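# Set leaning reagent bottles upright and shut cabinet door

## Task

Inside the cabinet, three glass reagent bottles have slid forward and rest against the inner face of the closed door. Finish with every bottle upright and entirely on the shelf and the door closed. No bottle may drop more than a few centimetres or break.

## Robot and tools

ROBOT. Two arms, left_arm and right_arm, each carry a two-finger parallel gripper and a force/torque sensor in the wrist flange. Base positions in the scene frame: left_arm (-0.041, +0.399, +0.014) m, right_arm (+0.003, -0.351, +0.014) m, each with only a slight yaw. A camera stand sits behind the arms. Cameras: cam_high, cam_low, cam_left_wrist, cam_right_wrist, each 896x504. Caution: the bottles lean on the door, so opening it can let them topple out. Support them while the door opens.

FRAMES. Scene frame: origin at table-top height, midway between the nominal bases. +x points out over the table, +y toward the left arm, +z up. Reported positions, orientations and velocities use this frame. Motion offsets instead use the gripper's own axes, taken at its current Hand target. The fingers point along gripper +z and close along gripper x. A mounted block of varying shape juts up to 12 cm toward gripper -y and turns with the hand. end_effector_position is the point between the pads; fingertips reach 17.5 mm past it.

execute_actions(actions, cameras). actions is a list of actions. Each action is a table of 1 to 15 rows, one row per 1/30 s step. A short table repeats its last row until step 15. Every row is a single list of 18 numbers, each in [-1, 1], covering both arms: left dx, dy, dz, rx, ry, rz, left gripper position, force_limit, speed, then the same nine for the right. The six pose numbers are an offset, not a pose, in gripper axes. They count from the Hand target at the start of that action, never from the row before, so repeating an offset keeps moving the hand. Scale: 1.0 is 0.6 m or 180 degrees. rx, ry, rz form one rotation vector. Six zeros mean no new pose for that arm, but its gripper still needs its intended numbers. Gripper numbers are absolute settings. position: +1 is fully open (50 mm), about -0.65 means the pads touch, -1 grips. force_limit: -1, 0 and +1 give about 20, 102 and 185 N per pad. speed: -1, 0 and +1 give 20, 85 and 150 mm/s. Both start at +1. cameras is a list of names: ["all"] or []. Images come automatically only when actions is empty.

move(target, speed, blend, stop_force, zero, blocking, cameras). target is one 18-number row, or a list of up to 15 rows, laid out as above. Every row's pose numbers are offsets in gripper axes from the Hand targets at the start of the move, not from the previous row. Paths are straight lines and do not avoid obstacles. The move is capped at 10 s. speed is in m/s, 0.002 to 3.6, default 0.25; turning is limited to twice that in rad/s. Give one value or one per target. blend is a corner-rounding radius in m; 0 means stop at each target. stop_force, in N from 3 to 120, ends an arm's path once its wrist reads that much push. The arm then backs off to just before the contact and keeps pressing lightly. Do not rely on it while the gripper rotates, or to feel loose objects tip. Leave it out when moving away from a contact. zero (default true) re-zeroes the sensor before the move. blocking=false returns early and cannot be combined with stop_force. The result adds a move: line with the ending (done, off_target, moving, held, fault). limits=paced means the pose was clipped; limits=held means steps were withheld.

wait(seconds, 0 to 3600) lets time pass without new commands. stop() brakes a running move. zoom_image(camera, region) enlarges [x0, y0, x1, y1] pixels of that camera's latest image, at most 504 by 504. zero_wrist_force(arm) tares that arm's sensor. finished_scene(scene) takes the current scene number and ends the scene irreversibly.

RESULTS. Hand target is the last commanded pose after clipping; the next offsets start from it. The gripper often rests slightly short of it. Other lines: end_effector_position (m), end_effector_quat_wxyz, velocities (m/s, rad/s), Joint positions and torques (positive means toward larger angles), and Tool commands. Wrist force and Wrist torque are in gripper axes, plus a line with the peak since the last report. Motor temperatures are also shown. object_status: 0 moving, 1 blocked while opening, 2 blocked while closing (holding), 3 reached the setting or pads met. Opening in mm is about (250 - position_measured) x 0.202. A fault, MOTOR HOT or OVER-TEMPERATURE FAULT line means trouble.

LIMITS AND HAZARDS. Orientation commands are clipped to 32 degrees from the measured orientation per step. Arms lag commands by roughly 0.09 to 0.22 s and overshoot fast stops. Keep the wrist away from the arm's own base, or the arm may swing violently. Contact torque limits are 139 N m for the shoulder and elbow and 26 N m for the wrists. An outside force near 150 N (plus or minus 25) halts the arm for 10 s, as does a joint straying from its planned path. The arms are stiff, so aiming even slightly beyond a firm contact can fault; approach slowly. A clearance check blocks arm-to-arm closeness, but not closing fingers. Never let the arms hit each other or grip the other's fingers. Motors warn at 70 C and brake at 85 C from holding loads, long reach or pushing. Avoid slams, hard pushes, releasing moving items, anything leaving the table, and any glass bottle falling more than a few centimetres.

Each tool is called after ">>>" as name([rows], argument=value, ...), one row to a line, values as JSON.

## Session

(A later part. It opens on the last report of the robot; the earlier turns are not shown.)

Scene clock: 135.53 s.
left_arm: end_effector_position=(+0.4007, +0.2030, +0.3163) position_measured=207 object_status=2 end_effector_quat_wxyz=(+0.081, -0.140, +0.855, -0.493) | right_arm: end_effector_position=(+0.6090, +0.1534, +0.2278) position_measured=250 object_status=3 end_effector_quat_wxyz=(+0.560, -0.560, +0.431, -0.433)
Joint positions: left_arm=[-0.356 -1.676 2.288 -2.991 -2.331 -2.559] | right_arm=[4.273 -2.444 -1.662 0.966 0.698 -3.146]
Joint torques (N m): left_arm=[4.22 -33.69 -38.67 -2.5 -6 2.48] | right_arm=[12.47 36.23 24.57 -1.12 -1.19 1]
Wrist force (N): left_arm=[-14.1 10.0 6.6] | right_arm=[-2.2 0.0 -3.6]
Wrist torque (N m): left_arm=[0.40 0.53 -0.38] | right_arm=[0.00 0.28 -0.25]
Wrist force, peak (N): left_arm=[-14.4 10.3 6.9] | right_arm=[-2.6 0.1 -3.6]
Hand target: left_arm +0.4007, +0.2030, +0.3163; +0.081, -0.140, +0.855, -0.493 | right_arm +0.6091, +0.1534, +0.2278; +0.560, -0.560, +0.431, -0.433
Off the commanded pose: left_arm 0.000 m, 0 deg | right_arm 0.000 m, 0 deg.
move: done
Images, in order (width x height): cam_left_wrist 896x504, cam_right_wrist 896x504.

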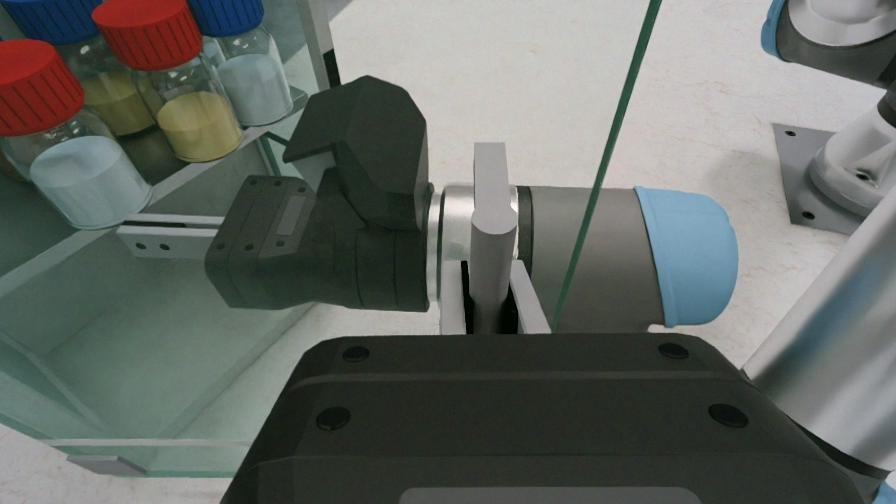

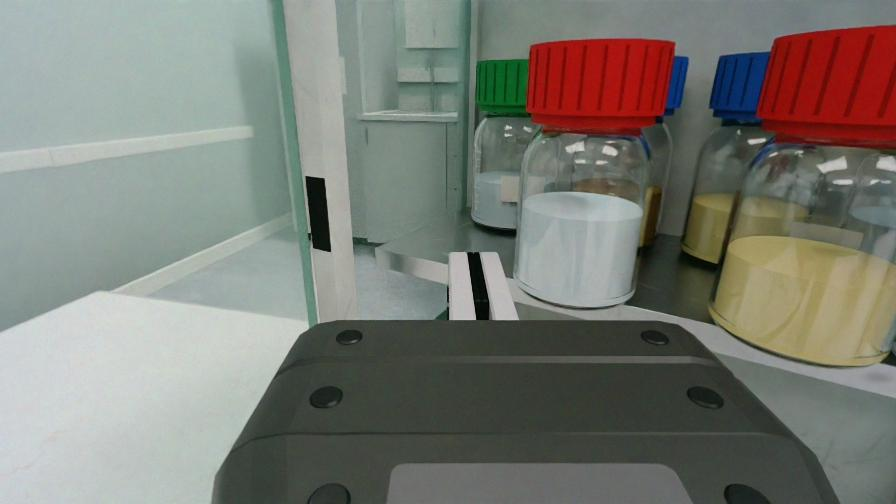

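>>> move([
  [0,0,0,0,0,0,-0.98,0,-0.6,0.0391,0,0.0351,0,0,0,-1,-1,1],
  [0,0,0,0,0,0,-0.98,0,-0.6,0.0712,0,0.0907,0,0,0,-1,-1,1],
  [0,0,0,0,0,0,-0.98,0,-0.6,0.0225,0,0.0063,0,0,0,-1,-1,1],
  [0,0,0,0,0,0,-0.98,0,-0.6,0.1488,0,-0.0667,0,0,0,-1,-1,1],
  [0,0,0,0,0,0,-0.98,0,-0.6,0.1975,0,0.0178,0,0,0,-1,-1,1],
  [0,0,0,0,0,0,-0.98,0,-0.6,0.1488,0,-0.0667,0,0,0,-1,-1,1],
], speed=[0.08,0.03,0.06,0.1,0.03,0.08], stop_force=15, cameras=["cam_right_wrist","cam_left_wrist"])

Scene clock: 145.27 s.
left_arm: end_effector_position=(+0.4007, +0.2030, +0.3163) position_measured=207 object_status=2 end_effector_quat_wxyz=(+0.081, -0.140, +0.855, -0.493) | right_arm: end_effector_position=(+0.5929, +0.0569, +0.2280) position_measured=250 object_status=3 end_effector_quat_wxyz=(+0.560, -0.560, +0.431, -0.433)
Joint positions: left_arm=[-0.356 -1.676 2.288 -2.991 -2.331 -2.559] | right_arm=[4.215 -2.34 -1.929 1.13 0.756 -3.145]
Joint torques (N m): left_arm=[3.97 -37.33 -38.29 -2.67 -5.85 2.23] | right_arm=[11.71 59.02 2.51 4.28 -1.04 -1.65]
Wrist force (N): left_arm=[-14.1 9.9 6.6] | right_arm=[-1.8 -0.5 -3.3]
Wrist torque (N m): left_arm=[0.39 0.53 -0.38] | right_arm=[-0.08 0.24 -0.33]
Wrist force, peak (N): left_arm=[-14.5 10.0 6.6] | right_arm=[-2.7 0.0 -4.3]
Hand target: left_arm +0.4007, +0.2030, +0.3163; +0.081, -0.140, +0.855, -0.493 | right_arm +0.5929, +0.0569, +0.2280; +0.560, -0.560, +0.431, -0.433
Off the commanded pose: left_arm 0.000 m, 0 deg | right_arm 0.000 m, 0 deg.
move: done
Images, in order (width x height): cam_left_wrist 896x504, cam_right_wrist 896x504.

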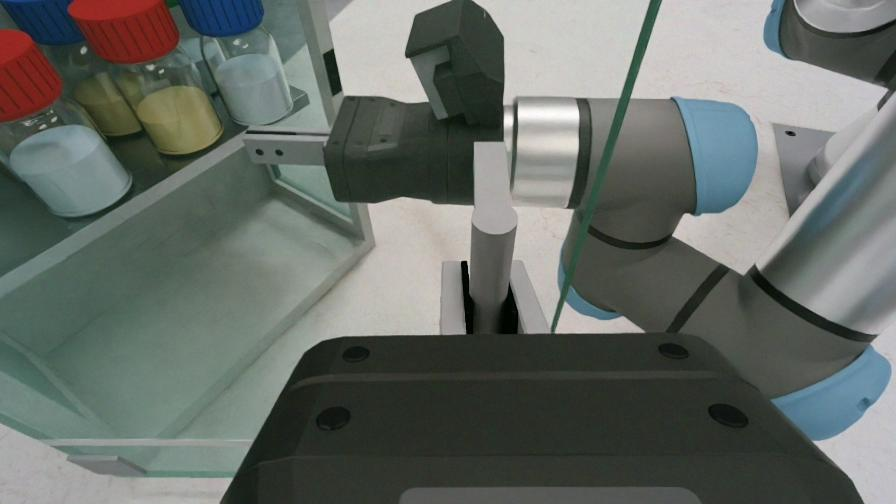

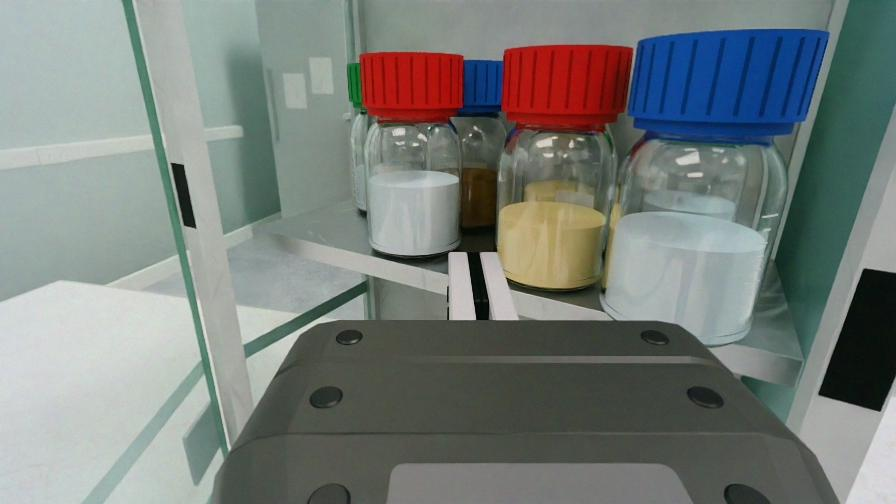

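>>> zoom_image(camera="cam_right_wrist", region=[340, 180, 560, 330])

>>> zoom_image(camera="cam_right_wrist", region=[560, 200, 840, 400])

Scaled by 2.291.

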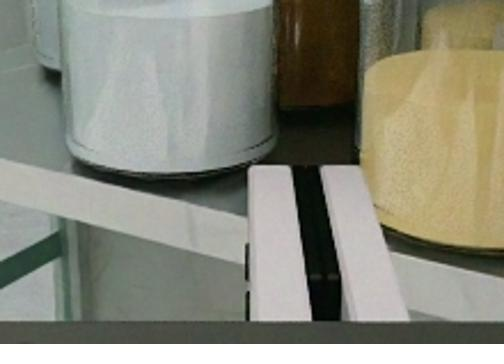

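Scaled by 1.800.

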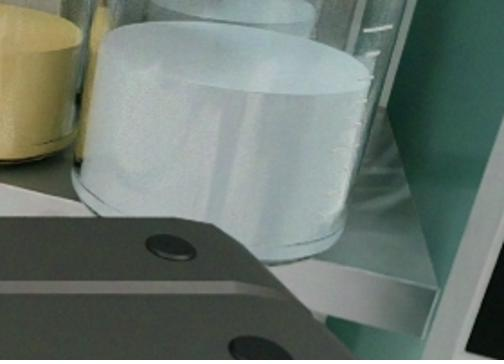

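>>> move([
  [0,0,0,0,0,0,-0.98,0,-0.6,0.0752,0,-0.0315,0,0.0889,0,-1,-1,1],
  [0,0,0,0,0,0,-0.98,0,-0.6,0.1192,0,0.0447,0,0.0889,0,-1,-1,1],
  [0,0,0,0,0,0,-0.98,0,-0.6,0.0477,0,-0.0791,0,0.0889,0,-1,-1,1],
], speed=[0.08,0.03,0.08], stop_force=15, cameras=["cam_right_wrist","cam_left_wrist"])

>>> zoom_image(camera="cam_right_wrist", region=[200, 120, 700, 340])

>>> zoom_image(camera="cam_left_wrist", region=[0, 0, 340, 250])

Scene clock: 152.40 s.
left_arm: end_effector_position=(+0.4007, +0.2030, +0.3163) position_measured=207 object_status=2 end_effector_quat_wxyz=(+0.081, -0.140, +0.855, -0.493) | right_arm: end_effector_position=(+0.5542, +0.0172, +0.2280) position_measured=250 object_status=3 end_effector_quat_wxyz=(+0.494, -0.494, +0.505, -0.507)
Joint positions: left_arm=[-0.356 -1.676 2.288 -2.991 -2.331 -2.559] | right_arm=[4.337 -2.333 -1.95 1.147 0.355 -3.149]
Joint torques (N m): left_arm=[3.53 -36.21 -37.84 -2.82 -5.67 2.31] | right_arm=[11.41 57.08 1.51 3.4 -1.17 -1.65]
Wrist force (N): left_arm=[-14.0 9.9 6.4] | right_arm=[-1.9 0.0 -3.5]
Wrist torque (N m): left_arm=[0.39 0.52 -0.38] | right_arm=[0.01 0.26 -0.26]
Wrist force, peak (N): left_arm=[-14.6 9.8 6.7] | right_arm=[-2.3 -0.2 -4.3]
Hand target: left_arm +0.4007, +0.2030, +0.3163; +0.081, -0.140, +0.855, -0.493 | right_arm +0.5542, +0.0172, +0.2280; +0.494, -0.494, +0.505, -0.507
Off the commanded pose: left_arm 0.000 m, 0 deg | right_arm 0.000 m, 0 deg.
move: done
Images, in order (width x height): cam_left_wrist 896x504, cam_right_wrist 896x504.

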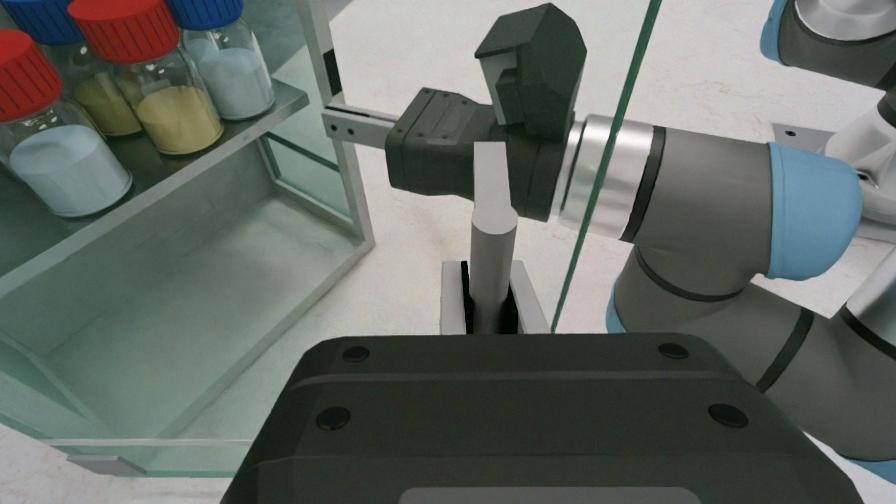

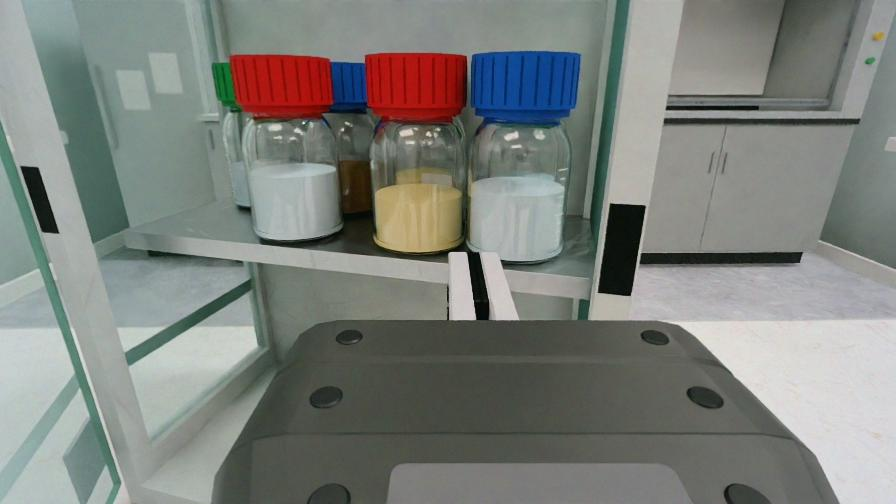

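Scaled by 1.008.

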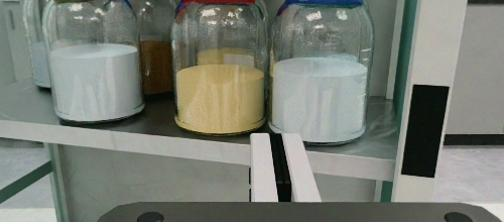

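Scaled by 1.482.

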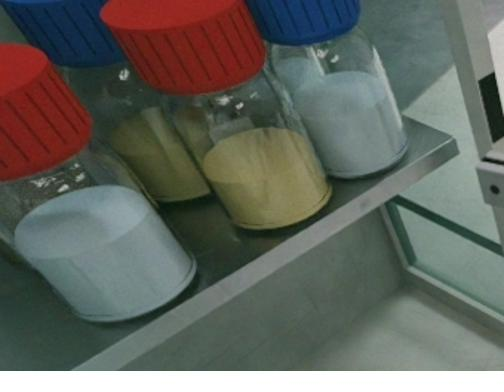

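>>> zoom_image(camera="cam_right_wrist", region=[230, 200, 430, 290])

>>> zoom_image(camera="cam_right_wrist", region=[430, 200, 630, 310])

Scaled by 2.520.

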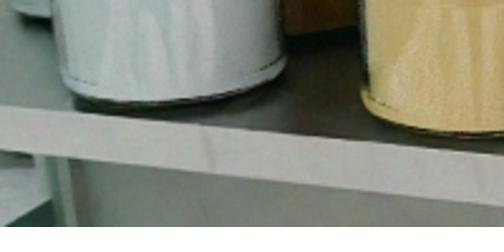

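Scaled by 2.520.

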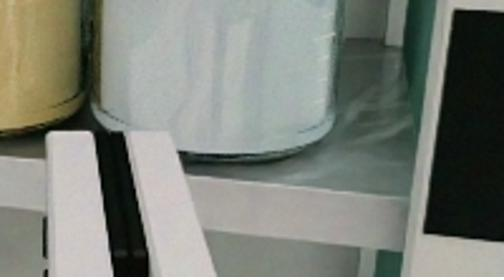

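>>> move([
  [0,0,0,0,0,0,-0.98,0,-0.6,0.1245,0,-0.0503,0,-0.2,0,-1,-1,1],
  [0.0034,-0.02125,0.0368,0,-0.02406,-0.01389,-0.98,0,-0.6,0.1743,0,-0.0791,0,-0.2889,0,-1,-1,1],
  [0.0036,-0.04261,0.07381,0,-0.04811,-0.02778,-0.98,0,-0.6,0.2241,0,-0.1079,0,-0.3778,0,-1,-1,1],
  [0.0002,-0.06394,0.11074,0,-0.07217,-0.04167,-0.98,0,-0.6,0.2241,0,-0.1079,0,-0.3778,0,-1,-1,1],
  [-0.007,-0.08505,0.14732,0,-0.09622,-0.05556,-0.98,0,-0.6,0.2241,0,-0.1079,0,-0.3778,0,-1,-1,1],
  [-0.0178,-0.1058,0.18326,0,-0.12028,-0.06944,-0.98,0,-0.6,0.2241,0,-0.1079,0,-0.3778,0,-1,-1,1],
  [-0.0322,-0.12603,0.21829,0,-0.14433,-0.08333,-0.98,0,-0.6,0.2241,0,-0.1079,0,-0.3778,0,-1,-1,1],
  [-0.05,-0.14557,0.25215,0,-0.16839,-0.09722,-0.98,0,-0.6,0.2241,0,-0.1079,0,-0.3778,0,-1,-1,1],
  [-0.0711,-0.16429,0.28458,0,-0.19244,-0.11111,-0.98,0,-0.6,0.2241,0,-0.1079,0,-0.3778,0,-1,-1,1],
  [-0.0953,-0.18204,0.31532,0,-0.2165,-0.125,-0.98,0,-0.6,0.2241,0,-0.1079,0,-0.3778,0,-1,-1,1],
  [-0.1225,-0.19869,0.34416,0,-0.24056,-0.13889,-0.98,0,-0.6,0.2241,0,-0.1079,0,-0.3778,0,-1,-1,1],
  [-0.1402,-0.20809,0.36045,0,-0.25499,-0.14722,-0.98,0,-0.6,0.2241,0,-0.1079,0,-0.3778,0,-1,-1,1],
], speed=[0.12,0.09,0.09,0.09,0.09,0.09,0.09,0.09,0.09,0.09,0.08,0.06], blend=[0.01,0.005,0.005,0.005,0.005,0.005,0.005,0.005,0.005,0.005,0.004,0], cameras=["cam_right_wrist","cam_left_wrist"])

Scene clock: 165.03 s.
left_arm: end_effector_position=(+0.5560, -0.0045, +0.3161) position_measured=207 object_status=2 end_effector_quat_wxyz=(+0.290, -0.501, +0.706, -0.407) | right_arm: end_effector_position=(+0.4862, -0.1156, +0.2281) position_measured=250 object_status=3 end_effector_quat_wxyz=(+0.692, -0.693, +0.142, -0.144)
Joint positions: left_arm=[-1.006 -1.313 1.918 -3.123 -1.029 -3.496] | right_arm=[3.496 -2.241 -2.233 1.332 2.382 -3.145]
Joint torques (N m): left_arm=[-32.11 -24.36 -43.01 -2.87 -5.41 -2.32] | right_arm=[-11.69 20.72 17.23 -0.82 1.4 -1.59]
Wrist force (N): left_arm=[-37.9 2.7 5.8] | right_arm=[-1.9 0.0 -3.5]
Wrist torque (N m): left_arm=[0.13 0.46 -0.39] | right_arm=[0.02 0.22 -0.35]
Wrist force, peak (N): left_arm=[-38.1 2.5 5.7] | right_arm=[-2.9 -0.2 -3.6]
Hand target: left_arm +0.5561, -0.0046, +0.3161; +0.290, -0.501, +0.706, -0.407 (not the last commanded pose) | right_arm +0.4862, -0.1156, +0.2281; +0.692, -0.693, +0.142, -0.144
Off the commanded pose: left_arm 0.005 m, 1 deg | right_arm 0.000 m, 0 deg.
move: off_target (left_arm; path cut at 10 s); path passed 11 of 12 targets
Images, in order (width x height): cam_left_wrist 896x504, cam_right_wrist 896x504.

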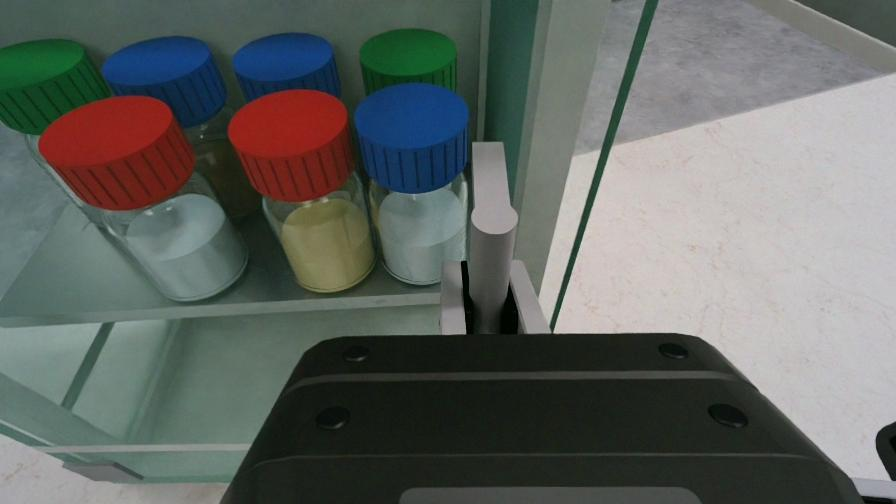

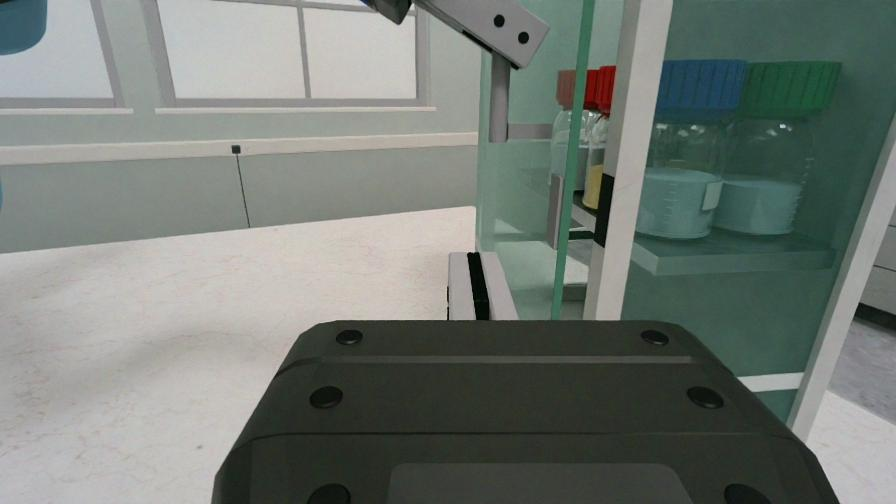

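>>> move([
  [0.0006,-0.00975,0.01689,0,-0.01107,-0.00639,-0.98,0,-0.6,0,0,0,0,0,0,-1,-1,1],
  [0.0019,-0.01826,0.03162,0,-0.02069,-0.01194,-0.98,0,-0.6,0,0,0,0,0,0,-1,-1,1],
], speed=[0.03,0.02], blend=[0.003,0], stop_force=12, cameras=["cam_left_wrist","cam_right_wrist"])

Scene clock: 168.07 s.
left_arm: end_effector_position=(+0.5732, -0.0115, +0.3161) position_measured=207 object_status=2 end_effector_quat_wxyz=(+0.302, -0.523, +0.690, -0.398) | right_arm: end_effector_position=(+0.4862, -0.1156, +0.2281) position_measured=250 object_status=3 end_effector_quat_wxyz=(+0.692, -0.693, +0.142, -0.144)
Joint positions: left_arm=[-1.008 -1.27 1.854 -3.078 -0.976 -3.542] | right_arm=[3.496 -2.241 -2.233 1.332 2.382 -3.145]
Joint torques (N m): left_arm=[-9.12 -47.9 -13.2 -6.82 -1.67 2.46] | right_arm=[-11.81 20.74 17.36 -0.84 1.34 -1.45]
Wrist force (N): left_arm=[-10.7 5.2 -9.2] | right_arm=[-2.1 -0.2 -3.3]
Wrist torque (N m): left_arm=[0.36 0.68 -0.36] | right_arm=[-0.02 0.26 -0.35]
Wrist force, peak (N): left_arm=[-39.4 2.6 6.6] | right_arm=[-1.9 0.0 -3.9]
Hand target: left_arm +0.5733, -0.0115, +0.3161; +0.302, -0.523, +0.690, -0.398 (not the last commanded pose) | right_arm +0.4862, -0.1156, +0.2281; +0.692, -0.693, +0.142, -0.144
Off the commanded pose: left_arm 0.003 m, 1 deg | right_arm 0.000 m, 0 deg.
move: contact (left_arm); path passed 1 of 2 targets

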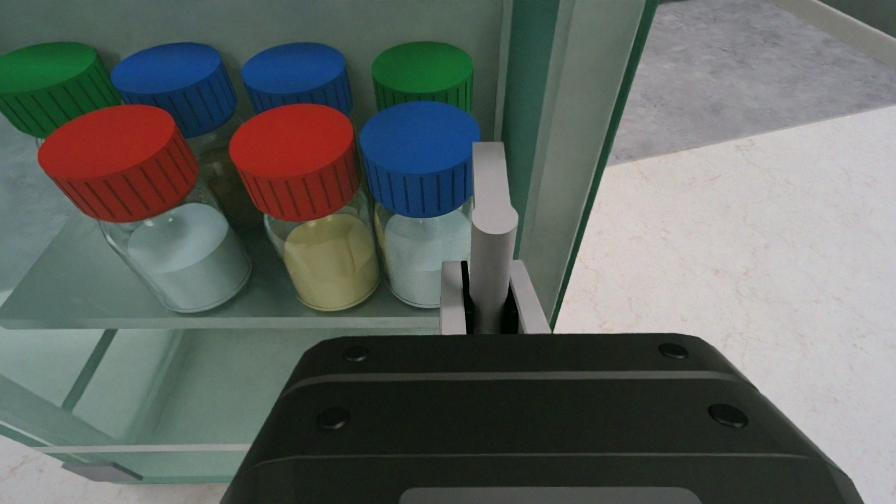

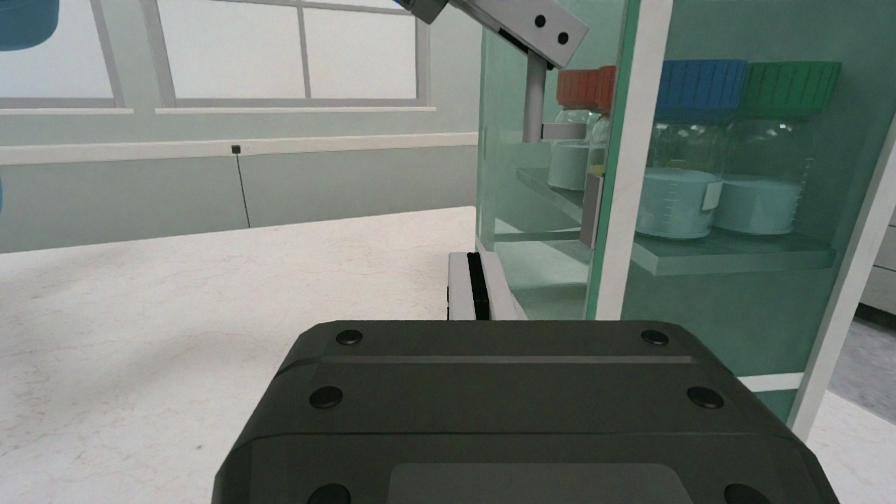

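>>> move([
  [0,0,0,0,0,0,0.3,0,-0.3,0,0,0,0,0,0,-1,-1,1],
  [0,0,-0.25,0,0,0,0.3,0,-0.3,0,0,0,0,0,0,-1,-1,1],
], speed=[0.05,0.12], cameras=["cam_left_wrist","cam_right_wrist"])

>>> zoom_image(camera="cam_right_wrist", region=[540, 150, 720, 330])

>>> zoom_image(camera="cam_left_wrist", region=[180, 60, 560, 300])

Scene clock: 170.87 s.
left_arm: end_effector_position=(+0.4482, +0.0234, +0.3911) position_measured=107 object_status=3 end_effector_quat_wxyz=(+0.302, -0.523, +0.690, -0.398) | right_arm: end_effector_position=(+0.4862, -0.1156, +0.2281) position_measured=250 object_status=3 end_effector_quat_wxyz=(+0.692, -0.693, +0.142, -0.144)
Joint positions: left_arm=[-1.215 -1.652 2.051 -2.785 -0.817 -3.713] | right_arm=[3.496 -2.241 -2.233 1.332 2.382 -3.145]
Joint torques (N m): left_arm=[-6.79 -34.24 -13.26 -0.66 2.83 -2.34] | right_arm=[-11.18 20.95 17.67 -0.73 1.37 -1.43]
Wrist force (N): left_arm=[-5.3 1.1 -0.1] | right_arm=[-2.0 -0.2 -3.6]
Wrist torque (N m): left_arm=[0.21 0.73 -0.30] | right_arm=[-0.02 0.25 -0.35]
Wrist force, peak (N): left_arm=[-11.0 5.0 -9.1] | right_arm=[-2.2 -0.2 -3.7]
Hand target: left_arm +0.4481, +0.0234, +0.3911; +0.302, -0.523, +0.690, -0.398 | right_arm +0.4862, -0.1156, +0.2281; +0.692, -0.693, +0.142, -0.144
Off the commanded pose: left_arm 0.000 m, 0 deg | right_arm 0.000 m, 0 deg.
move: done

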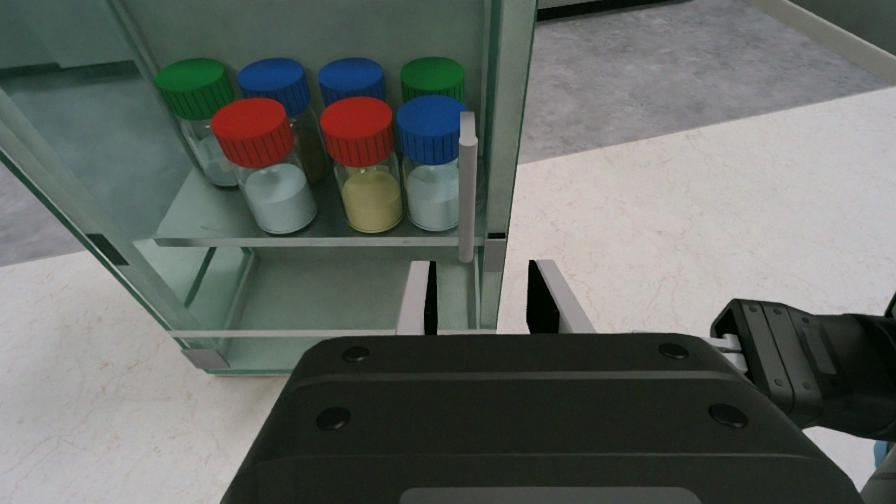

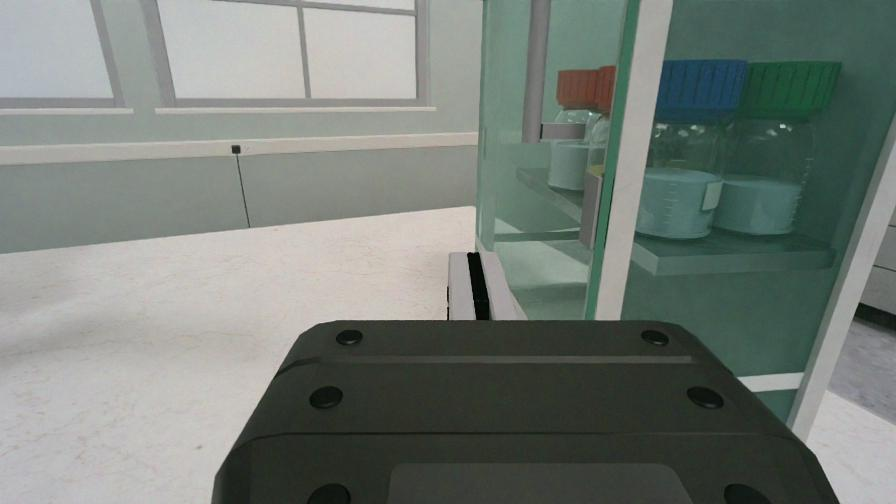

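Scaled by 2.800.

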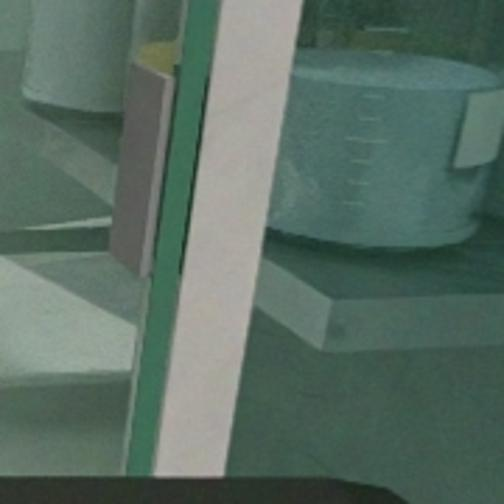

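Scaled by 1.326.

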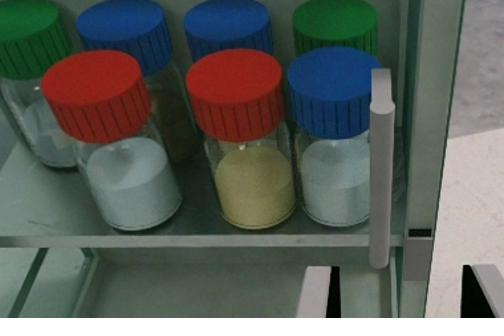

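>>> finished_scene(scene=2)

The scene is finished: the task was done.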